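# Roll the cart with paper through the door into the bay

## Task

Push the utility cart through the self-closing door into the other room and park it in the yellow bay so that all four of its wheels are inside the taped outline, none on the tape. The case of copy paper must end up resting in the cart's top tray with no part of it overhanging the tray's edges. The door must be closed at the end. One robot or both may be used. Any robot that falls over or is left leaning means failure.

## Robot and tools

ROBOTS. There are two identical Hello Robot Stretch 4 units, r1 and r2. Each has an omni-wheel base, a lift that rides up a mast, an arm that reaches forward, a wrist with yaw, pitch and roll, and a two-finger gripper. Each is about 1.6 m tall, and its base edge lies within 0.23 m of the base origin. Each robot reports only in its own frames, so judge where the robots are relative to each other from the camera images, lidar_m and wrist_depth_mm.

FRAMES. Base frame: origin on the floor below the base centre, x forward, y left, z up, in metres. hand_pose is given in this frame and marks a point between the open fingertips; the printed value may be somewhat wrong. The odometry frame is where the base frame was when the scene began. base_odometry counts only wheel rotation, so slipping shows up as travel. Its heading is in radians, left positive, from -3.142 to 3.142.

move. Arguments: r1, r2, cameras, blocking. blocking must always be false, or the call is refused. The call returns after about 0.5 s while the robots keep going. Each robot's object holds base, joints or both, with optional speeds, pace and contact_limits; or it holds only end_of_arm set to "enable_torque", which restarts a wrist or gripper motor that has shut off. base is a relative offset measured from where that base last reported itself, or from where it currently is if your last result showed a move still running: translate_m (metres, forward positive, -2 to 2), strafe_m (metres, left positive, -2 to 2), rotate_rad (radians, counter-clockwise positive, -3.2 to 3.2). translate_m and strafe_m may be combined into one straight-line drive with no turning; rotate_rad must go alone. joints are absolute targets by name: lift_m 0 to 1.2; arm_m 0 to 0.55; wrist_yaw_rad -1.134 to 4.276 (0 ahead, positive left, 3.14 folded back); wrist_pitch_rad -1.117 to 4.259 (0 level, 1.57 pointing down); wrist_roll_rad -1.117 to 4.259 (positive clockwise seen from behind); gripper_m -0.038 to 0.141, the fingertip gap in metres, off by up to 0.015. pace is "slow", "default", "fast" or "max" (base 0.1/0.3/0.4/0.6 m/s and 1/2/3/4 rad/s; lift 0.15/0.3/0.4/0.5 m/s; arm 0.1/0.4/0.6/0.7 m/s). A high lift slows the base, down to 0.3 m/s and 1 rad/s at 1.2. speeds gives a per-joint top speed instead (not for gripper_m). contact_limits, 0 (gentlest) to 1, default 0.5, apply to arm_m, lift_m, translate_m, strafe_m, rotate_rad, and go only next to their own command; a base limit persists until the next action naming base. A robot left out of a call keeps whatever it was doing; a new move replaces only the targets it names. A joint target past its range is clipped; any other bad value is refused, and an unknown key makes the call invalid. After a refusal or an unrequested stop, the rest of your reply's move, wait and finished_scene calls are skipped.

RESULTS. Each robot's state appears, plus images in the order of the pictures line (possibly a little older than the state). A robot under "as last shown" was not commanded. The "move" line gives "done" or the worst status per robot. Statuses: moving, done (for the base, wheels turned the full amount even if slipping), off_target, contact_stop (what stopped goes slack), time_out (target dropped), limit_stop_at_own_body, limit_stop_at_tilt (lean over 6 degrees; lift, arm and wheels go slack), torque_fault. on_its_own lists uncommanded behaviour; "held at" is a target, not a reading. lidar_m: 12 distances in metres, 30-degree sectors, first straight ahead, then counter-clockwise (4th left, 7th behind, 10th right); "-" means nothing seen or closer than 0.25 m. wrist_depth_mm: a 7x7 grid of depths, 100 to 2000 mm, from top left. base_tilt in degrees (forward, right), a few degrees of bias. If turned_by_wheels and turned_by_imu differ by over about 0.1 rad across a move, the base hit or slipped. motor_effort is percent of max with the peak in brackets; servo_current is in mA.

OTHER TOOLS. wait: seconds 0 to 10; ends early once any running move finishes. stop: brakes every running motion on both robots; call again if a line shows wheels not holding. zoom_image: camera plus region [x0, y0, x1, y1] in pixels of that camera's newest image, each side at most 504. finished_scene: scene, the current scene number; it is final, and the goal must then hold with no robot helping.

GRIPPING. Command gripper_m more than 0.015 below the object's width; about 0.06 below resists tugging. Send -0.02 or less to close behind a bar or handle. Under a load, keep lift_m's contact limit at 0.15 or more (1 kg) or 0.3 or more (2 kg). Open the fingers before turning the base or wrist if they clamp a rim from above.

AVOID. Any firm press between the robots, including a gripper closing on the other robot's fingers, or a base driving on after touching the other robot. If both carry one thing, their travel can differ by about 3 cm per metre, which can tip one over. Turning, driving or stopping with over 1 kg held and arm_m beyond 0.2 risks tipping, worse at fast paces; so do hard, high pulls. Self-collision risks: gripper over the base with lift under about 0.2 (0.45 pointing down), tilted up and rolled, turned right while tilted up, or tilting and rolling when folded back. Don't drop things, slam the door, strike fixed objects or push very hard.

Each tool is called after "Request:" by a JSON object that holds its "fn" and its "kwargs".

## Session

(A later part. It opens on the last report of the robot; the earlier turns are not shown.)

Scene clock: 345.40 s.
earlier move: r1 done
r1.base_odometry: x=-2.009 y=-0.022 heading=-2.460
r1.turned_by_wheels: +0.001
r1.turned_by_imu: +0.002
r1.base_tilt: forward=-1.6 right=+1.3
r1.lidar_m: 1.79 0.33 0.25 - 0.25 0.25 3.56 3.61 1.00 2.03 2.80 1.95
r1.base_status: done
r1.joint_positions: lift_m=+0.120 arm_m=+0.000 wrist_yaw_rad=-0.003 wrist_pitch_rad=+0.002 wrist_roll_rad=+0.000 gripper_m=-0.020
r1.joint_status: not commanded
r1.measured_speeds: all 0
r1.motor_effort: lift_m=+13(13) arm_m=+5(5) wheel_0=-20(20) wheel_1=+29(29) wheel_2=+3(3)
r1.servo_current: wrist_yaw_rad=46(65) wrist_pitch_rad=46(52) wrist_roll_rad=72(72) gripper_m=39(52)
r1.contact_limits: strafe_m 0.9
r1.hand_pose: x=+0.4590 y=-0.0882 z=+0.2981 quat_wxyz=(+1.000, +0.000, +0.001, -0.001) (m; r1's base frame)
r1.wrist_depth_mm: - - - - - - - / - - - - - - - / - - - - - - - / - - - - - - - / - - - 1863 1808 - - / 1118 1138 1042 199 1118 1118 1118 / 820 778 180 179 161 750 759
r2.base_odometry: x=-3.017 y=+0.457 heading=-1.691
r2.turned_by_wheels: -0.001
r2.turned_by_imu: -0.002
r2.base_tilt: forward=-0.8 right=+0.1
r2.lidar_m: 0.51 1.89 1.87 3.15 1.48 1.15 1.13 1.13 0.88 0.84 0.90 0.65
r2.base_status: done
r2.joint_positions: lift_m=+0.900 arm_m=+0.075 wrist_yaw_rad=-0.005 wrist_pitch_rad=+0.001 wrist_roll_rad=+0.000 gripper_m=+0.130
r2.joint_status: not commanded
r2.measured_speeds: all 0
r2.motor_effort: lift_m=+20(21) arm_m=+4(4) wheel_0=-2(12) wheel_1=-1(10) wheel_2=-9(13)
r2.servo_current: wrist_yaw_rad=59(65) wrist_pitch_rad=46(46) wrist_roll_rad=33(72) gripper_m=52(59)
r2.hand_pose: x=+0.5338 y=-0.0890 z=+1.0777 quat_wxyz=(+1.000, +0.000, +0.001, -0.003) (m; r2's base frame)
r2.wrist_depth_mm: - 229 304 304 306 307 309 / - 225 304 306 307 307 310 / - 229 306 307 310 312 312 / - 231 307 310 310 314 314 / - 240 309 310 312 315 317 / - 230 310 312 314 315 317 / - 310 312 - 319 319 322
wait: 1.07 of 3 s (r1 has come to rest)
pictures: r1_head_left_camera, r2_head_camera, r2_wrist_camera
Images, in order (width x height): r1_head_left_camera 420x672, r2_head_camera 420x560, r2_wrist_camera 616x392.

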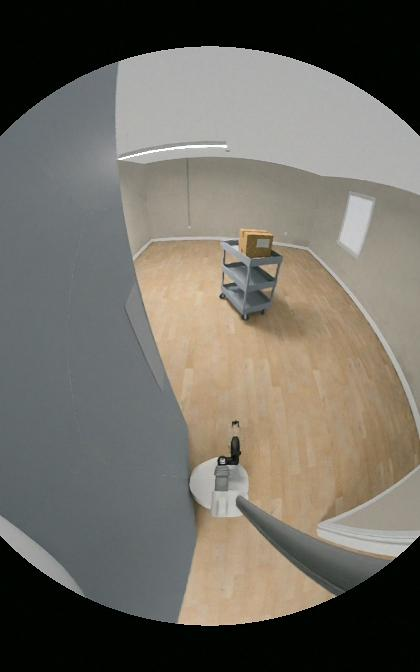

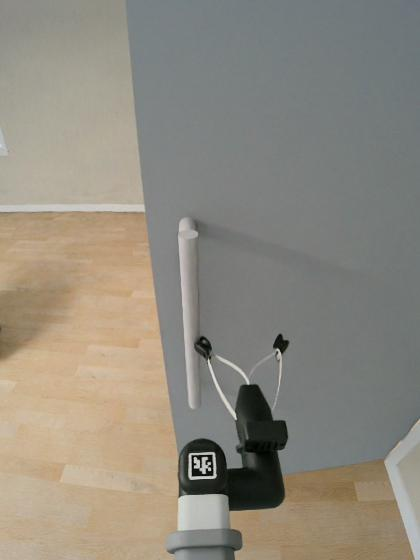

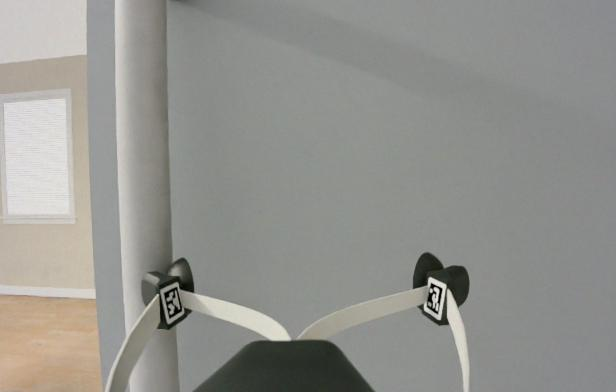

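Request:
{"fn": "move", "kwargs": {"blocking": false, "r2": {"base":{"translate_m":-0.08}}}}

Request:
{"fn": "wait", "kwargs": {"seconds": 2}}

Request:
{"fn": "move", "kwargs": {"blocking": false, "r2": {"base":{"strafe_m":0.105}}}}

Request:
{"fn": "wait", "kwargs": {"seconds": 2}}

Request:
{"fn": "wait", "kwargs": {"seconds": 0.3, "cameras": ["r2_wrist_camera"]}}

Scene clock: 350.90 s.
move: r2 moving
r1: as last shown
r1.base_odometry: x=-2.009 y=-0.022 heading=-2.461
r1.turned_by_wheels: -0.001
r1.turned_by_imu: -0.001
r1.lidar_m: 1.81 0.32 0.25 - 0.25 0.25 0.54 3.61 0.98 2.07 2.82 1.94
r1.motor_effort: lift_m=+13(13) arm_m=+5(5) wheel_0=-7(20) wheel_1=+9(29) wheel_2=+3(3)
r1.servo_current: wrist_yaw_rad=52(65) wrist_pitch_rad=39(52) wrist_roll_rad=46(59) gripper_m=46(46)
r1.contact_limits: strafe_m 0.9
r1.wrist_depth_mm: - - - - - - - / - - - - - - - / - - - - - - - / - - - - - - - / - - - 1863 1808 - - / 1138 1160 1060 199 1138 1138 1098 / 809 778 180 179 161 750 750
r2.base_odometry: x=-3.014 y=+0.488 heading=-1.691
r2.turned_by_wheels: +0.000
r2.turned_by_imu: +0.000
r2.base_tilt: forward=-0.7 right=+0.1
r2.lidar_m: 0.56 1.88 1.89 3.09 1.43 1.11 1.10 1.10 0.87 0.83 0.90 0.67
r2.base_status: translate_m moving
r2.joint_positions: lift_m=+0.900 arm_m=+0.075 wrist_yaw_rad=-0.003 wrist_pitch_rad=+0.001 wrist_roll_rad=+0.000 gripper_m=+0.130
r2.joint_status: not commanded
r2.measured_speeds: translate_m=-0.124 strafe_m=-0.001 rotate_rad=+0.000 lift_m=+0.000 arm_m=+0.000 wrist_yaw_rad=+0.008 wrist_pitch_rad=+0.000 wrist_roll_rad=+0.000
r2.motor_effort: lift_m=+20(20) arm_m=+4(4) wheel_0=-7(9) wheel_1=-7(9) wheel_2=+13(13)
r2.servo_current: wrist_yaw_rad=46(59) wrist_pitch_rad=39(46) wrist_roll_rad=52(59) gripper_m=46(52)
r2.hand_pose: x=+0.5340 y=-0.0882 z=+1.0777 quat_wxyz=(+1.000, +0.000, +0.001, -0.001) (m; r2's base frame)
r2.wrist_depth_mm: - 324 324 322 324 325 324 / - 324 327 327 325 327 324 / - 327 327 327 327 329 327 / - 327 329 329 330 330 330 / - 332 329 329 330 332 332 / - 332 262 332 330 332 332 / - 334 260 - 336 336 336
pictures: none

Scene clock: 351.83 s.
earlier move: r2 done
r1.base_odometry: x=-2.009 y=-0.022 heading=-2.461
r1.turned_by_wheels: +0.000
r1.turned_by_imu: +0.000
r1.base_tilt: forward=-1.6 right=+1.3
r1.lidar_m: 1.82 0.34 0.25 - 0.25 0.25 0.54 3.60 1.00 2.06 2.82 1.99
r1.base_status: not commanded
r1.joint_positions: lift_m=+0.120 arm_m=+0.000 wrist_yaw_rad=-0.003 wrist_pitch_rad=+0.002 wrist_roll_rad=+0.000 gripper_m=-0.020
r1.joint_status: not commanded
r1.measured_speeds: all 0
r1.motor_effort: lift_m=+13(13) arm_m=+4(5) wheel_0=-7(20) wheel_1=+9(29) wheel_2=+3(3)
r1.servo_current: wrist_yaw_rad=65(65) wrist_pitch_rad=46(52) wrist_roll_rad=39(65) gripper_m=46(46)
r1.contact_limits: strafe_m 0.9
r1.hand_pose: x=+0.4590 y=-0.0882 z=+0.2981 quat_wxyz=(+1.000, +0.000, +0.001, -0.001) (m; r1's base frame)
r1.wrist_depth_mm: - - - - - - - / - - - - - - - / - - - - - - - / - - - - - - - / - - - 1921 1756 - - / 1160 1138 1060 199 1160 1118 1098 / 831 788 180 180 161 768 750
r2.base_odometry: x=-3.008 y=+0.537 heading=-1.691
r2.turned_by_wheels: +0.000
r2.turned_by_imu: +0.000
r2.base_tilt: forward=-0.7 right=+0.1
r2.lidar_m: 0.60 1.92 1.97 2.96 1.37 1.08 1.05 1.10 0.84 0.83 0.91 0.72
r2.base_status: done
r2.joint_positions: lift_m=+0.900 arm_m=+0.075 wrist_yaw_rad=-0.003 wrist_pitch_rad=+0.001 wrist_roll_rad=+0.000 gripper_m=+0.130
r2.joint_status: not commanded
r2.measured_speeds: all 0
r2.motor_effort: lift_m=+20(21) arm_m=+4(4) wheel_0=-2(9) wheel_1=-2(9) wheel_2=+2(13)
r2.servo_current: wrist_yaw_rad=52(59) wrist_pitch_rad=39(46) wrist_roll_rad=46(59) gripper_m=52(59)
r2.hand_pose: x=+0.5340 y=-0.0882 z=+1.0777 quat_wxyz=(+1.000, +0.000, +0.001, -0.001) (m; r2's base frame)
r2.wrist_depth_mm: - - 375 375 377 379 377 / - - 377 379 379 382 379 / - - 377 379 382 382 384 / - - 384 382 384 384 384 / - - 384 387 387 387 389 / - - 306 387 387 389 392 / - - 309 - 394 392 394
wait: 0.93 of 2 s (r2 has come to rest)
pictures: none

Scene clock: 352.33 s.
move: r2 moving
r1: as last shown
r1.lidar_m: 1.78 0.34 0.25 - 0.25 0.25 0.51 3.61 0.98 2.07 2.81 1.96
r1.motor_effort: lift_m=+13(13) arm_m=+5(5) wheel_0=-8(8) wheel_1=+9(10) wheel_2=+3(3)
r1.servo_current: wrist_yaw_rad=52(65) wrist_pitch_rad=46(46) wrist_roll_rad=46(59) gripper_m=46(52)
r1.contact_limits: strafe_m 0.9
r1.wrist_depth_mm: - - - - - - - / - - - - - - - / - - - - - - - / - - - - - - - / - - - 1863 1808 - - / 1138 1160 1060 198 1138 1118 1098 / 820 759 180 180 161 750 768
r2.base_odometry: x=-2.972 y=+0.532 heading=-1.691
r2.turned_by_wheels: +0.000
r2.turned_by_imu: +0.000
r2.base_tilt: forward=-0.7 right=+0.1
r2.lidar_m: 0.60 1.89 1.95 2.98 1.38 1.07 1.03 1.12 0.89 0.84 0.94 0.70
r2.base_status: strafe_m moving
r2.joint_positions: lift_m=+0.900 arm_m=+0.075 wrist_yaw_rad=-0.003 wrist_pitch_rad=+0.001 wrist_roll_rad=+0.000 gripper_m=+0.130
r2.joint_status: not commanded
r2.measured_speeds: translate_m=-0.001 strafe_m=+0.139 rotate_rad=+0.008 lift_m=+0.000 arm_m=+0.000 wrist_yaw_rad=+0.000 wrist_pitch_rad=+0.000 wrist_roll_rad=+0.000
r2.motor_effort: lift_m=+20(20) arm_m=+4(4) wheel_0=-9(13) wheel_1=+11(12) wheel_2=+0(1)
r2.servo_current: wrist_yaw_rad=39(59) wrist_pitch_rad=39(46) wrist_roll_rad=39(52) gripper_m=46(52)
r2.hand_pose: x=+0.5340 y=-0.0882 z=+1.0777 quat_wxyz=(+1.000, +0.000, +0.001, -0.001) (m; r2's base frame)
r2.wrist_depth_mm: - - 303 377 375 377 375 / - - 314 377 377 379 382 / - - 377 382 382 379 382 / - - 379 382 384 382 384 / - - 309 384 387 387 384 / - - 304 384 387 389 394 / - - 389 - 389 392 392
pictures: none

Scene clock: 353.33 s.
earlier move: r2 done
r1.base_odometry: x=-2.009 y=-0.022 heading=-2.461
r1.turned_by_wheels: +0.000
r1.turned_by_imu: +0.000
r1.base_tilt: forward=-1.6 right=+1.3
r1.lidar_m: 1.77 0.33 0.25 - 0.25 0.25 0.56 3.62 1.00 2.06 2.82 1.93
r1.base_status: not commanded
r1.joint_positions: lift_m=+0.120 arm_m=+0.000 wrist_yaw_rad=-0.003 wrist_pitch_rad=+0.002 wrist_roll_rad=+0.000 gripper_m=-0.020
r1.joint_status: not commanded
r1.measured_speeds: all 0
r1.motor_effort: lift_m=+13(13) arm_m=+4(5) wheel_0=-7(8) wheel_1=+9(10) wheel_2=+3(3)
r1.servo_current: wrist_yaw_rad=52(65) wrist_pitch_rad=39(52) wrist_roll_rad=59(59) gripper_m=39(52)
r1.contact_limits: strafe_m 0.9
r1.hand_pose: x=+0.4590 y=-0.0882 z=+0.2981 quat_wxyz=(+1.000, +0.000, +0.001, -0.001) (m; r1's base frame)
r1.wrist_depth_mm: - - - - - - - / - - - - - - - / - - - - - - - / - - - - - - - / - - - 1921 1863 - - / 1138 1160 1042 199 1118 1098 1098 / 820 768 180 180 161 759 750
r2.base_odometry: x=-2.904 y=+0.524 heading=-1.691
r2.turned_by_wheels: +0.000
r2.turned_by_imu: +0.000
r2.base_tilt: forward=-0.7 right=+0.0
r2.lidar_m: 0.61 1.85 1.91 2.97 1.37 1.07 1.03 1.13 0.92 0.93 1.02 0.71
r2.base_status: done
r2.joint_positions: lift_m=+0.900 arm_m=+0.075 wrist_yaw_rad=-0.003 wrist_pitch_rad=+0.001 wrist_roll_rad=+0.000 gripper_m=+0.130
r2.joint_status: not commanded
r2.measured_speeds: all 0
r2.motor_effort: lift_m=+20(20) arm_m=+4(4) wheel_0=-1(13) wheel_1=+2(12) wheel_2=+0(2)
r2.servo_current: wrist_yaw_rad=52(59) wrist_pitch_rad=39(46) wrist_roll_rad=46(52) gripper_m=46(59)
r2.hand_pose: x=+0.5340 y=-0.0882 z=+1.0777 quat_wxyz=(+1.000, +0.000, +0.001, -0.001) (m; r2's base frame)
r2.wrist_depth_mm: - - - 373 370 373 375 / - - - 373 375 377 375 / - - - 377 379 379 377 / - - - 377 379 379 379 / - - - 382 379 382 384 / - - 218 304 384 384 384 / - - - - 387 389 384
wait: 1.00 of 2 s (r2 has come to rest)
pictures: none

Scene clock: 353.63 s.
r1.base_odometry: x=-2.009 y=-0.022 heading=-2.461
r1.turned_by_wheels: +0.000
r1.turned_by_imu: +0.000
r1.base_tilt: forward=-1.6 right=+1.3
r1.lidar_m: 1.77 0.29 0.25 - 0.25 0.25 0.56 3.62 0.98 2.08 2.80 1.97
r1.base_status: not commanded
r1.joint_positions: lift_m=+0.120 arm_m=+0.000 wrist_yaw_rad=-0.003 wrist_pitch_rad=+0.002 wrist_roll_rad=+0.000 gripper_m=-0.020
r1.joint_status: not commanded
r1.measured_speeds: all 0
r1.motor_effort: lift_m=+13(13) arm_m=+5(5) wheel_0=-7(8) wheel_1=+9(10) wheel_2=+3(3)
r1.servo_current: wrist_yaw_rad=39(65) wrist_pitch_rad=33(52) wrist_roll_rad=52(59) gripper_m=46(52)
r1.contact_limits: strafe_m 0.9
r1.hand_pose: x=+0.4590 y=-0.0882 z=+0.2981 quat_wxyz=(+1.000, +0.000, +0.001, -0.001) (m; r1's base frame)
r1.wrist_depth_mm: - - - - - - - / - - - - - - - / - - - - - - - / - - - - - - - / - - - 1863 1863 - - / 1160 1160 1042 198 1118 1118 1118 / 831 768 180 180 162 750 750
r2.base_odometry: x=-2.904 y=+0.524 heading=-1.691
r2.turned_by_wheels: +0.000
r2.turned_by_imu: +0.000
r2.base_tilt: forward=-0.6 right=+0.1
r2.lidar_m: 0.61 1.86 1.91 2.93 1.34 1.06 1.02 1.13 0.97 0.94 1.01 0.71
r2.base_status: done
r2.joint_positions: lift_m=+0.900 arm_m=+0.075 wrist_yaw_rad=-0.003 wrist_pitch_rad=+0.001 wrist_roll_rad=+0.000 gripper_m=+0.130
r2.joint_status: not commanded
r2.measured_speeds: all 0
r2.motor_effort: lift_m=+20(20) arm_m=+4(4) wheel_0=-1(13) wheel_1=+2(12) wheel_2=+0(2)
r2.servo_current: wrist_yaw_rad=39(59) wrist_pitch_rad=46(46) wrist_roll_rad=39(52) gripper_m=46(59)
r2.hand_pose: x=+0.5340 y=-0.0882 z=+1.0777 quat_wxyz=(+1.000, +0.000, +0.001, -0.001) (m; r2's base frame)
r2.wrist_depth_mm: - - - 370 370 373 373 / - - - 373 375 373 373 / - - - 375 379 379 377 / - - - 377 377 377 379 / - - - 379 379 382 382 / - - 217 304 382 382 382 / - - - - 387 387 387
wait: 0.30 s; at rest by 0.27 s
pictures: r2_wrist_camera
Images, in order (width x height): r2_wrist_camera 616x392.

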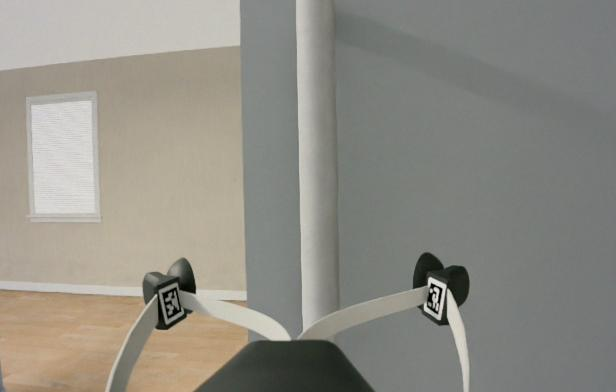

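Request:
{"fn": "move", "kwargs": {"blocking": false, "r2": {"base":{"translate_m":0.115},"pace":"slow"}}}

Request:
{"fn": "wait", "kwargs": {"seconds": 3}}

Request:
{"fn": "move", "kwargs": {"blocking": false, "r2": {"joints":{"gripper_m":-0.03}}}}

Request:
{"fn": "wait", "kwargs": {"seconds": 3}}

Request:
{"fn": "move", "kwargs": {"blocking": false, "r2": {"base":{"translate_m":-0.06},"pace":"slow"}}}

Request:
{"fn": "wait", "kwargs": {"seconds": 2, "cameras": ["r2_wrist_camera","r1_head_left_camera"]}}

Scene clock: 361.93 s.
move: r2 moving
r1: as last shown
r1.lidar_m: 1.78 0.34 0.25 - 0.25 0.25 0.55 3.61 1.00 2.07 2.82 2.00
r1.motor_effort: lift_m=+13(13) arm_m=+5(5) wheel_0=-7(7) wheel_1=+9(9) wheel_2=+3(3)
r1.servo_current: wrist_yaw_rad=52(65) wrist_pitch_rad=39(46) wrist_roll_rad=46(65) gripper_m=39(46)
r1.contact_limits: strafe_m 0.9
r1.wrist_depth_mm: - - - - - - - / - - - - - - - / - - - - - - - / - - - - - - - / - - - 1863 1808 - - / 1160 1160 1060 199 1118 1118 1098 / 809 778 179 180 161 759 759
r2.base_odometry: x=-2.905 y=+0.512 heading=-1.691
r2.turned_by_wheels: +0.000
r2.turned_by_imu: +0.001
r2.base_tilt: forward=-0.7 right=+0.1
r2.lidar_m: 0.59 1.84 1.89 2.95 1.39 1.05 1.04 1.13 0.97 0.92 0.99 0.70
r2.base_status: translate_m moving
r2.joint_positions: lift_m=+0.900 arm_m=+0.075 wrist_yaw_rad=-0.003 wrist_pitch_rad=+0.001 wrist_roll_rad=+0.000 gripper_m=+0.130
r2.joint_status: not commanded
r2.measured_speeds: translate_m=+0.048 strafe_m=+0.000 rotate_rad=-0.001 lift_m=+0.000 arm_m=+0.000 wrist_yaw_rad=+0.000 wrist_pitch_rad=+0.000 wrist_roll_rad=+0.000
r2.motor_effort: lift_m=+20(20) arm_m=+4(4) wheel_0=+4(8) wheel_1=+6(8) wheel_2=-9(11)
r2.servo_current: wrist_yaw_rad=39(59) wrist_pitch_rad=33(46) wrist_roll_rad=39(59) gripper_m=59(59)
r2.hand_pose: x=+0.5340 y=-0.0882 z=+1.0777 quat_wxyz=(+1.000, +0.000, +0.001, -0.001) (m; r2's base frame)
r2.wrist_depth_mm: - - - 359 364 364 362 / - - - 362 362 366 366 / - - - 364 366 368 368 / - - - 368 366 368 368 / - - - 368 368 370 373 / - - 218 293 370 370 373 / - - - - 373 375 375
pictures: none

Scene clock: 363.87 s.
earlier move: r2 done
r1.base_odometry: x=-2.009 y=-0.022 heading=-2.461
r1.turned_by_wheels: +0.000
r1.turned_by_imu: +0.000
r1.base_tilt: forward=-1.6 right=+1.3
r1.lidar_m: 1.79 0.33 0.25 - 0.25 0.25 0.54 3.61 0.99 2.04 2.81 1.97
r1.base_status: not commanded
r1.joint_positions: lift_m=+0.120 arm_m=+0.000 wrist_yaw_rad=-0.003 wrist_pitch_rad=+0.002 wrist_roll_rad=+0.000 gripper_m=-0.020
r1.joint_status: not commanded
r1.measured_speeds: all 0
r1.motor_effort: lift_m=+13(13) arm_m=+5(5) wheel_0=-7(8) wheel_1=+9(10) wheel_2=+3(3)
r1.servo_current: wrist_yaw_rad=52(72) wrist_pitch_rad=46(52) wrist_roll_rad=46(65) gripper_m=39(46)
r1.contact_limits: strafe_m 0.9
r1.hand_pose: x=+0.4590 y=-0.0882 z=+0.2981 quat_wxyz=(+1.000, +0.000, +0.001, -0.001) (m; r1's base frame)
r1.wrist_depth_mm: - - - - - - - / - - - - - - - / - - - - - - - / - - - - - - - / - - - 1863 1808 - - / 1160 1138 1060 199 1138 1118 1118 / 820 768 180 180 161 741 750
r2.base_odometry: x=-2.918 y=+0.410 heading=-1.691
r2.turned_by_wheels: +0.000
r2.turned_by_imu: +0.000
r2.base_tilt: forward=-0.7 right=+0.1
r2.lidar_m: 0.50 1.76 1.77 3.23 1.48 1.19 1.14 1.26 0.96 0.93 0.84 0.60
r2.base_status: done
r2.joint_positions: lift_m=+0.900 arm_m=+0.075 wrist_yaw_rad=-0.003 wrist_pitch_rad=+0.001 wrist_roll_rad=+0.000 gripper_m=+0.130
r2.joint_status: not commanded
r2.measured_speeds: all 0
r2.motor_effort: lift_m=+20(20) arm_m=+4(4) wheel_0=+3(12) wheel_1=+5(8) wheel_2=-6(11)
r2.servo_current: wrist_yaw_rad=46(65) wrist_pitch_rad=39(46) wrist_roll_rad=46(59) gripper_m=46(59)
r2.hand_pose: x=+0.5340 y=-0.0882 z=+1.0777 quat_wxyz=(+1.000, +0.000, +0.001, -0.001) (m; r2's base frame)
r2.wrist_depth_mm: - - 262 184 260 259 260 / - - 263 185 262 262 262 / - - 263 187 264 263 263 / - - 265 188 263 265 264 / - - 266 191 266 266 266 / - - 266 187 267 267 268 / - - - - 270 270 268
wait: 1.93 of 3 s (r2 has come to rest)
pictures: none

Scene clock: 364.37 s.
move: r2 moving
r1: as last shown
r1.lidar_m: 1.79 0.32 0.25 - 0.25 0.25 0.53 3.62 0.98 2.06 2.80 1.95
r1.servo_current: wrist_yaw_rad=46(65) wrist_pitch_rad=39(46) wrist_roll_rad=52(59) gripper_m=46(46)
r1.contact_limits: strafe_m 0.9
r1.wrist_depth_mm: - - - - - - - / - - - - - - - / - - - - - - - / - - - - - - - / - - - 1808 1808 - - / 1118 1138 1060 199 1138 1118 1118 / 820 768 180 180 161 759 768
r2.base_odometry: x=-2.918 y=+0.410 heading=-1.691
r2.turned_by_wheels: +0.000
r2.turned_by_imu: +0.000
r2.base_tilt: forward=-0.7 right=+0.1
r2.lidar_m: 0.47 1.77 1.78 3.26 1.51 1.19 1.16 1.24 0.97 0.95 0.84 0.59
r2.base_status: not commanded
r2.joint_positions: lift_m=+0.900 arm_m=+0.075 wrist_yaw_rad=-0.003 wrist_pitch_rad=+0.001 wrist_roll_rad=+0.000 gripper_m=+0.117
r2.joint_status: gripper_m moving
r2.measured_speeds: all 0
r2.motor_effort: lift_m=+20(20) arm_m=+4(4) wheel_0=+3(3) wheel_1=+5(5) wheel_2=-6(6)
r2.servo_current: wrist_yaw_rad=46(52) wrist_pitch_rad=39(46) wrist_roll_rad=52(59) gripper_m=117(117)
r2.hand_pose: x=+0.5340 y=-0.0882 z=+1.0777 quat_wxyz=(+1.000, +0.000, +0.001, -0.001) (m; r2's base frame)
r2.wrist_depth_mm: - - 260 184 260 260 259 / - - 263 186 262 263 263 / - - 265 187 264 264 264 / - - 266 189 265 265 265 / - - 266 192 267 266 267 / - - 268 186 198 267 268 / - - - - 268 271 270
pictures: none

Scene clock: 366.23 s.
earlier move: r2 done
r1.base_odometry: x=-2.009 y=-0.022 heading=-2.461
r1.turned_by_wheels: +0.000
r1.turned_by_imu: +0.000
r1.base_tilt: forward=-1.6 right=+1.3
r1.lidar_m: 1.77 0.37 0.25 - 0.25 0.25 3.54 3.61 1.01 2.07 2.83 1.97
r1.base_status: not commanded
r1.joint_positions: lift_m=+0.120 arm_m=+0.000 wrist_yaw_rad=-0.003 wrist_pitch_rad=+0.002 wrist_roll_rad=+0.000 gripper_m=-0.020
r1.joint_status: not commanded
r1.measured_speeds: all 0
r1.motor_effort: lift_m=+13(13) arm_m=+5(5) wheel_0=-5(8) wheel_1=+4(10) wheel_2=+3(3)
r1.servo_current: wrist_yaw_rad=59(65) wrist_pitch_rad=33(46) wrist_roll_rad=46(65) gripper_m=39(52)
r1.contact_limits: strafe_m 0.9
r1.hand_pose: x=+0.4590 y=-0.0882 z=+0.2981 quat_wxyz=(+1.000, +0.000, +0.001, -0.001) (m; r1's base frame)
r1.wrist_depth_mm: - - - - - - - / - - - - - - - / - - - - - - - / - - - - - - - / - - - 1863 1808 - - / 1138 1118 1042 200 1138 1118 1098 / 831 778 180 179 161 768 759
r2.base_odometry: x=-2.918 y=+0.410 heading=-1.692
r2.turned_by_wheels: -0.001
r2.turned_by_imu: -0.001
r2.base_tilt: forward=-0.6 right=+0.1
r2.lidar_m: 0.46 1.76 1.76 3.23 1.51 1.18 1.13 1.27 0.95 0.95 0.80 0.57
r2.base_status: not commanded
r2.joint_positions: lift_m=+0.900 arm_m=+0.075 wrist_yaw_rad=-0.003 wrist_pitch_rad=+0.001 wrist_roll_rad=+0.000 gripper_m=-0.028
r2.joint_status: all done
r2.measured_speeds: all 0
r2.motor_effort: lift_m=+20(20) arm_m=-4(4) wheel_0=-6(6) wheel_1=+1(5) wheel_2=-3(6)
r2.servo_current: wrist_yaw_rad=52(59) wrist_pitch_rad=33(52) wrist_roll_rad=52(59) gripper_m=124(306)
r2.hand_pose: x=+0.5341 y=-0.0882 z=+1.0777 quat_wxyz=(+1.000, +0.000, +0.001, -0.001) (m; r2's base frame)
r2.wrist_depth_mm: - - 238 162 244 247 248 / - - 241 164 246 247 250 / - - 241 166 246 249 251 / - - 242 164 248 251 252 / - - 245 168 249 252 254 / - - 185 167 180 254 255 / - - 247 - 252 255 257
wait: 1.87 of 3 s (r2 has come to rest)
pictures: none

Scene clock: 366.73 s.
move: r2 moving
r1: as last shown
r1.lidar_m: 1.79 0.36 0.25 0.25 0.25 0.26 3.54 3.62 0.98 2.06 2.81 2.00
r1.motor_effort: lift_m=+13(13) arm_m=+5(5) wheel_0=-5(5) wheel_1=+4(4) wheel_2=+3(3)
r1.servo_current: wrist_yaw_rad=59(59) wrist_pitch_rad=39(52) wrist_roll_rad=46(65) gripper_m=39(46)
r1.contact_limits: strafe_m 0.9
r1.wrist_depth_mm: - - - - - - - / - - - - - - - / - - - - - - - / - - - - - - - / - - - 1863 1808 - - / 1160 1138 1042 200 1138 1138 1118 / 798 768 180 180 161 768 741
r2.base_odometry: x=-2.916 y=+0.422 heading=-1.693
r2.turned_by_wheels: -0.001
r2.turned_by_imu: -0.001
r2.base_tilt: forward=-0.6 right=+0.1
r2.lidar_m: 0.48 1.79 1.81 3.24 1.49 1.17 1.14 1.20 0.95 0.95 0.84 0.54
r2.base_status: translate_m moving
r2.joint_positions: lift_m=+0.900 arm_m=+0.075 wrist_yaw_rad=-0.003 wrist_pitch_rad=+0.001 wrist_roll_rad=+0.000 gripper_m=-0.028
r2.joint_status: not commanded
r2.measured_speeds: translate_m=-0.049 strafe_m=+0.000 rotate_rad=+0.000 lift_m=+0.000 arm_m=+0.000 wrist_yaw_rad=+0.000 wrist_pitch_rad=+0.000 wrist_roll_rad=+0.000
r2.motor_effort: lift_m=+20(20) arm_m=-4(4) wheel_0=-17(17) wheel_1=-9(9) wheel_2=+9(12)
r2.servo_current: wrist_yaw_rad=52(52) wrist_pitch_rad=33(46) wrist_roll_rad=46(59) gripper_m=130(130)
r2.hand_pose: x=+0.5341 y=-0.0882 z=+1.0777 quat_wxyz=(+1.000, +0.000, +0.001, -0.001) (m; r2's base frame)
r2.wrist_depth_mm: - - 238 162 245 248 249 / - - 240 163 247 250 253 / - - 241 167 247 250 253 / - - 243 165 248 253 255 / - - 243 167 251 253 256 / - - 183 167 180 255 257 / - - 246 - 254 256 260
pictures: none

Scene clock: 368.67 s.
earlier move: r2 contact_stop
r1.base_odometry: x=-2.009 y=-0.022 heading=-2.461
r1.turned_by_wheels: +0.000
r1.turned_by_imu: +0.000
r1.base_tilt: forward=-1.6 right=+1.3
r1.lidar_m: 1.78 0.34 0.25 - 0.25 0.25 0.55 3.62 0.97 2.06 2.80 1.97
r1.base_status: not commanded
r1.joint_positions: lift_m=+0.120 arm_m=+0.000 wrist_yaw_rad=-0.003 wrist_pitch_rad=+0.002 wrist_roll_rad=+0.000 gripper_m=-0.020
r1.joint_status: not commanded
r1.measured_speeds: all 0
r1.motor_effort: lift_m=+13(13) arm_m=+5(5) wheel_0=-5(5) wheel_1=+4(4) wheel_2=+3(3)
r1.servo_current: wrist_yaw_rad=52(72) wrist_pitch_rad=39(52) wrist_roll_rad=59(65) gripper_m=39(46)
r1.contact_limits: strafe_m 0.9
r1.hand_pose: x=+0.4590 y=-0.0882 z=+0.2981 quat_wxyz=(+1.000, +0.000, +0.001, -0.001) (m; r1's base frame)
r1.wrist_depth_mm: - - - - - - - / - - - - - - - / - - - - - - - / - - - - - - - / - - - 1863 1756 - - / 1138 1160 1060 199 1138 1138 1118 / 831 778 180 180 161 759 750
r2.base_odometry: x=-2.913 y=+0.420 heading=-1.632
r2.turned_by_wheels: +0.061
r2.turned_by_imu: -0.114
r2.base_tilt: forward=-0.7 right=+0.0
r2.lidar_m: 0.47 3.71 1.70 4.78 1.71 1.24 1.17 1.22 1.04 1.01 0.93 0.59
r2.base_status: translate_m contact_stop (by the wheels' count: -0.010 of -0.060)
r2.joint_positions: lift_m=+0.900 arm_m=+0.075 wrist_yaw_rad=+0.002 wrist_pitch_rad=+0.001 wrist_roll_rad=+0.000 gripper_m=-0.029
r2.joint_status: not commanded
r2.measured_speeds: all 0
r2.on_its_own: the wheels are slack since a contact_stop
r2.motor_effort: lift_m=+20(20) arm_m=-5(8) wheel_0=+0(21) wheel_1=+0(9) wheel_2=+0(29)
r2.servo_current: wrist_yaw_rad=46(137) wrist_pitch_rad=33(46) wrist_roll_rad=39(59) gripper_m=111(130)
r2.hand_pose: x=+0.5346 y=-0.0869 z=+1.0777 quat_wxyz=(+1.000, +0.000, +0.001, +0.001) (m; r2's base frame)
r2.wrist_depth_mm: - - 234 162 248 257 263 / - - 236 163 250 257 265 / - - 236 163 251 258 266 / - - 237 165 253 262 268 / - - 239 166 254 263 270 / - - 184 167 179 265 272 / - - 242 - 257 266 273
wait: 1.93 of 2 s (r2 has come to rest)
pictures: r1_head_left_camera, r2_wrist_camera
Images, in order (width x height): r1_head_left_camera 420x672, r2_wrist_camera 616x392.

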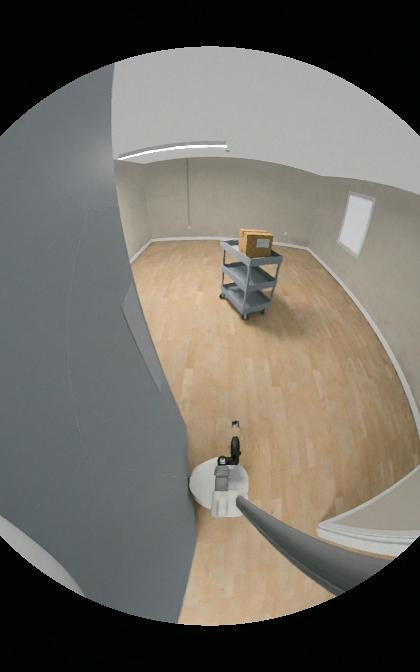

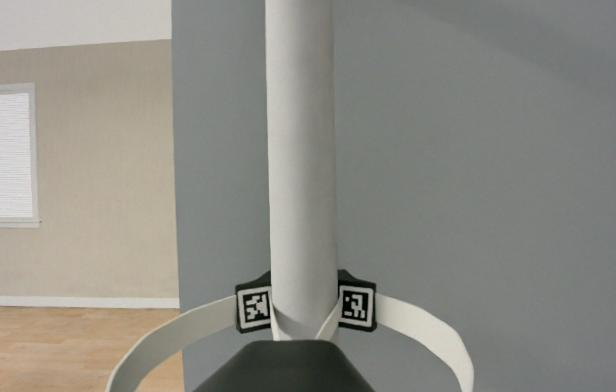

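Request:
{"fn": "move", "kwargs": {"blocking": false, "r2": {"base":{"translate_m":-0.03},"pace":"slow","contact_limits":{"translate_m":0.9}}}}

Request:
{"fn": "wait", "kwargs": {"seconds": 2}}

Request:
{"fn": "move", "kwargs": {"blocking": false, "r1": {"base":{"translate_m":0.25,"strafe_m":-0.25}}}}

Request:
{"fn": "wait", "kwargs": {"seconds": 3, "cameras": ["r1_head_left_camera","r1_head_camera","r2_head_camera"]}}

Scene clock: 376.53 s.
move: r2 moving
r1: as last shown
r1.lidar_m: 1.80 0.37 0.25 - 0.25 0.25 3.51 3.62 0.99 2.07 2.81 1.96
r1.motor_effort: lift_m=+13(13) arm_m=+4(5) wheel_0=-5(5) wheel_1=+4(4) wheel_2=+3(3)
r1.servo_current: wrist_yaw_rad=46(72) wrist_pitch_rad=46(46) wrist_roll_rad=39(52) gripper_m=39(46)
r1.contact_limits: strafe_m 0.9
r1.wrist_depth_mm: - - - - - - - / - - - - - - - / - - - - - - - / - - - - - - - / - - - 1921 1808 - - / 1138 1160 1060 199 1118 1118 1118 / 820 778 180 180 162 750 759
r2.base_odometry: x=-2.912 y=+0.432 heading=-1.633
r2.turned_by_wheels: +0.000
r2.turned_by_imu: +0.000
r2.base_tilt: forward=-0.6 right=+0.1
r2.lidar_m: 0.48 2.11 1.74 4.76 1.67 1.22 1.14 1.20 1.03 1.00 0.93 0.58
r2.base_status: translate_m moving
r2.joint_positions: lift_m=+0.900 arm_m=+0.075 wrist_yaw_rad=+0.002 wrist_pitch_rad=+0.001 wrist_roll_rad=+0.000 gripper_m=-0.029
r2.joint_status: not commanded
r2.measured_speeds: translate_m=-0.048 strafe_m=+0.000 rotate_rad=-0.002 lift_m=+0.000 arm_m=+0.000 wrist_yaw_rad=+0.000 wrist_pitch_rad=+0.000 wrist_roll_rad=+0.000
r2.motor_effort: lift_m=+20(20) arm_m=-5(5) wheel_0=-9(11) wheel_1=-9(9) wheel_2=+12(14)
r2.servo_current: wrist_yaw_rad=46(59) wrist_pitch_rad=39(46) wrist_roll_rad=39(52) gripper_m=111(111)
r2.contact_limits: translate_m 0.9
r2.hand_pose: x=+0.5346 y=-0.0869 z=+1.0777 quat_wxyz=(+1.000, +0.000, +0.001, +0.001) (m; r2's base frame)
r2.wrist_depth_mm: - - 234 162 249 258 267 / - - 235 163 250 259 267 / - - 236 164 253 262 268 / - - 237 165 253 263 271 / - - 239 167 254 265 272 / - - 185 166 180 267 273 / - - 240 - 259 266 277
pictures: none

Scene clock: 377.40 s.
earlier move: r2 done
r1.base_odometry: x=-2.009 y=-0.022 heading=-2.461
r1.turned_by_wheels: +0.000
r1.turned_by_imu: +0.000
r1.base_tilt: forward=-1.6 right=+1.3
r1.lidar_m: 1.80 0.37 0.25 0.25 0.25 0.26 3.51 3.63 1.00 2.06 2.81 1.97
r1.base_status: not commanded
r1.joint_positions: lift_m=+0.120 arm_m=+0.000 wrist_yaw_rad=-0.003 wrist_pitch_rad=+0.002 wrist_roll_rad=+0.000 gripper_m=-0.020
r1.joint_status: not commanded
r1.measured_speeds: all 0
r1.motor_effort: lift_m=+13(13) arm_m=+4(5) wheel_0=-5(5) wheel_1=+4(4) wheel_2=+3(3)
r1.servo_current: wrist_yaw_rad=33(72) wrist_pitch_rad=46(52) wrist_roll_rad=26(59) gripper_m=46(52)
r1.contact_limits: strafe_m 0.9
r1.hand_pose: x=+0.4590 y=-0.0882 z=+0.2981 quat_wxyz=(+1.000, +0.000, +0.001, -0.001) (m; r1's base frame)
r1.wrist_depth_mm: - - - - - - - / - - - - - - - / - - - - - - - / - - - - - - - / - - - 1808 1808 - - / 1138 1138 1042 198 1138 1118 1098 / 820 768 180 180 162 750 759
r2.base_odometry: x=-2.911 y=+0.449 heading=-1.632
r2.turned_by_wheels: +0.000
r2.turned_by_imu: -0.007
r2.base_tilt: forward=-0.6 right=+0.1
r2.lidar_m: 0.49 2.20 1.71 4.79 1.68 1.22 1.16 1.20 1.05 1.00 0.97 0.58
r2.base_status: done
r2.joint_positions: lift_m=+0.900 arm_m=+0.075 wrist_yaw_rad=+0.002 wrist_pitch_rad=+0.001 wrist_roll_rad=+0.000 gripper_m=-0.029
r2.joint_status: not commanded
r2.measured_speeds: all 0
r2.motor_effort: lift_m=+20(20) arm_m=-5(5) wheel_0=-13(16) wheel_1=-5(9) wheel_2=+15(15)
r2.servo_current: wrist_yaw_rad=33(59) wrist_pitch_rad=33(46) wrist_roll_rad=52(59) gripper_m=104(117)
r2.contact_limits: translate_m 0.9
r2.hand_pose: x=+0.5346 y=-0.0869 z=+1.0777 quat_wxyz=(+1.000, +0.000, +0.001, +0.001) (m; r2's base frame)
r2.wrist_depth_mm: - - 233 162 252 263 272 / - - 235 163 254 264 273 / - - 236 166 255 266 274 / - - 236 164 256 267 277 / - - 237 167 257 268 278 / - - 185 167 181 271 281 / - - 239 - 262 270 283
wait: 0.87 of 2 s (r2 has come to rest)
pictures: none

Scene clock: 377.90 s.
move: r1 moving
r1.base_odometry: x=-2.041 y=-0.019 heading=-2.461
r1.turned_by_wheels: +0.000
r1.turned_by_imu: +0.000
r1.base_tilt: forward=-1.6 right=+1.3
r1.lidar_m: 1.78 0.42 0.26 0.25 0.25 0.29 3.57 3.63 0.99 2.17 2.80 1.92
r1.base_status: translate_m moving; strafe_m moving
r1.joint_positions: lift_m=+0.120 arm_m=+0.000 wrist_yaw_rad=-0.003 wrist_pitch_rad=+0.002 wrist_roll_rad=+0.000 gripper_m=-0.020
r1.joint_status: not commanded
r1.measured_speeds: translate_m=+0.088 strafe_m=-0.090 rotate_rad=-0.004 lift_m=+0.000 arm_m=+0.000 wrist_yaw_rad=+0.000 wrist_pitch_rad=+0.000 wrist_roll_rad=+0.000
r1.motor_effort: lift_m=+13(13) arm_m=+4(5) wheel_0=+8(11) wheel_1=-6(6) wheel_2=-9(9)
r1.servo_current: wrist_yaw_rad=72(72) wrist_pitch_rad=39(46) wrist_roll_rad=59(72) gripper_m=46(52)
r1.hand_pose: x=+0.4590 y=-0.0882 z=+0.2981 quat_wxyz=(+1.000, +0.000, +0.001, -0.001) (m; r1's base frame)
r1.wrist_depth_mm: - - - - - - - / - - - - - - - / - - - - - - - / - - - - - - - / - - - 1808 1863 - - / 1138 1160 1060 200 1160 1138 1098 / 809 778 180 180 161 788 759
r2: as last shown
r2.turned_by_imu: +0.000
r2.lidar_m: 0.47 2.15 1.72 4.79 1.66 1.19 1.13 1.18 1.05 1.01 0.96 0.59
r2.motor_effort: lift_m=+20(20) arm_m=-5(5) wheel_0=-13(13) wheel_1=-6(6) wheel_2=+15(15)
r2.servo_current: wrist_yaw_rad=52(59) wrist_pitch_rad=39(46) wrist_roll_rad=46(59) gripper_m=111(117)
r2.contact_limits: translate_m 0.9
r2.wrist_depth_mm: - - 233 161 250 263 272 / - - 234 163 253 264 273 / - - 235 166 255 266 276 / - - 236 165 255 266 277 / - - 238 167 258 267 278 / - - 186 167 180 273 279 / - - 239 - 262 268 285
pictures: none

Scene clock: 380.03 s.
earlier move: r1 done
r1.base_odometry: x=-2.360 y=+0.015 heading=-2.461
r1.turned_by_wheels: +0.000
r1.turned_by_imu: -0.001
r1.base_tilt: forward=-1.6 right=+1.3
r1.lidar_m: 1.51 3.26 0.55 0.48 0.49 0.60 3.79 0.94 1.10 2.46 2.56 3.47
r1.base_status: done
r1.joint_positions: lift_m=+0.120 arm_m=+0.000 wrist_yaw_rad=-0.003 wrist_pitch_rad=+0.002 wrist_roll_rad=+0.000 gripper_m=-0.020
r1.joint_status: not commanded
r1.measured_speeds: all 0
r1.motor_effort: lift_m=+13(13) arm_m=+4(5) wheel_0=+1(11) wheel_1=-2(7) wheel_2=+0(9)
r1.servo_current: wrist_yaw_rad=46(72) wrist_pitch_rad=39(46) wrist_roll_rad=52(72) gripper_m=39(52)
r1.hand_pose: x=+0.4590 y=-0.0882 z=+0.2981 quat_wxyz=(+1.000, +0.000, +0.001, -0.001) (m; r1's base frame)
r1.wrist_depth_mm: - - - 1537 - - - / - - - - - - - / - - - - - - - / - - - - - - - / - - 1863 1576 - - - / 1138 1160 1060 198 1138 1160 1098 / 831 768 180 179 161 750 750
r2.base_odometry: x=-2.911 y=+0.449 heading=-1.632
r2.turned_by_wheels: +0.000
r2.turned_by_imu: +0.000
r2.base_tilt: forward=-0.6 right=+0.1
r2.lidar_m: 0.46 2.16 1.72 4.80 1.69 1.21 1.12 1.19 1.05 1.00 0.96 0.59
r2.base_status: not commanded
r2.joint_positions: lift_m=+0.900 arm_m=+0.075 wrist_yaw_rad=+0.002 wrist_pitch_rad=+0.001 wrist_roll_rad=+0.000 gripper_m=-0.029
r2.joint_status: not commanded
r2.measured_speeds: all 0
r2.motor_effort: lift_m=+20(20) arm_m=-5(6) wheel_0=-13(13) wheel_1=-5(6) wheel_2=+15(15)
r2.servo_current: wrist_yaw_rad=46(59) wrist_pitch_rad=39(46) wrist_roll_rad=46(59) gripper_m=104(117)
r2.contact_limits: translate_m 0.9
r2.hand_pose: x=+0.5346 y=-0.0869 z=+1.0777 quat_wxyz=(+1.000, +0.000, +0.001, +0.001) (m; r2's base frame)
r2.wrist_depth_mm: - - 232 161 252 263 272 / - - 235 163 253 264 273 / - - 236 166 255 266 274 / - - 237 164 256 268 277 / - - 239 167 258 267 279 / - - 185 167 180 272 281 / - - 240 - 263 268 283
wait: 2.13 of 3 s (r1 has come to rest)
pictures: r1_head_camera, r1_head_left_camera, r2_head_camera
Images, in order (width x height): r1_head_camera 420x560, r1_head_left_camera 420x672, r2_head_camera 420x560.

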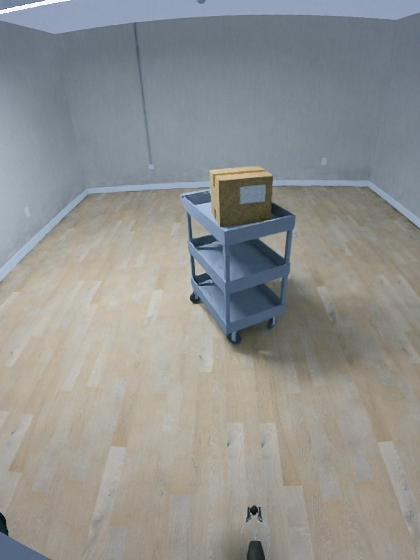

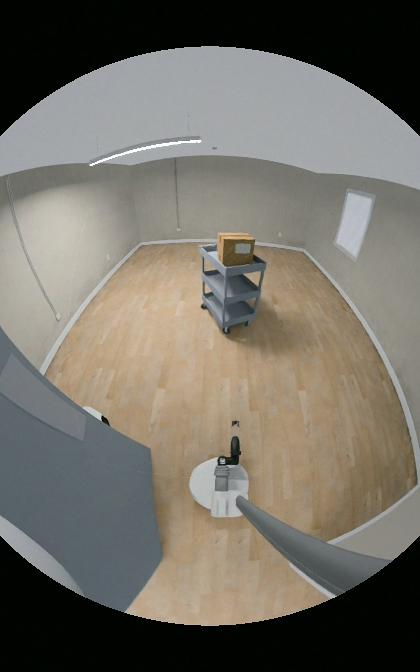

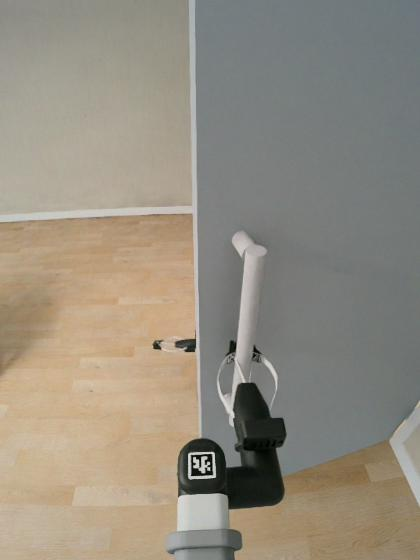

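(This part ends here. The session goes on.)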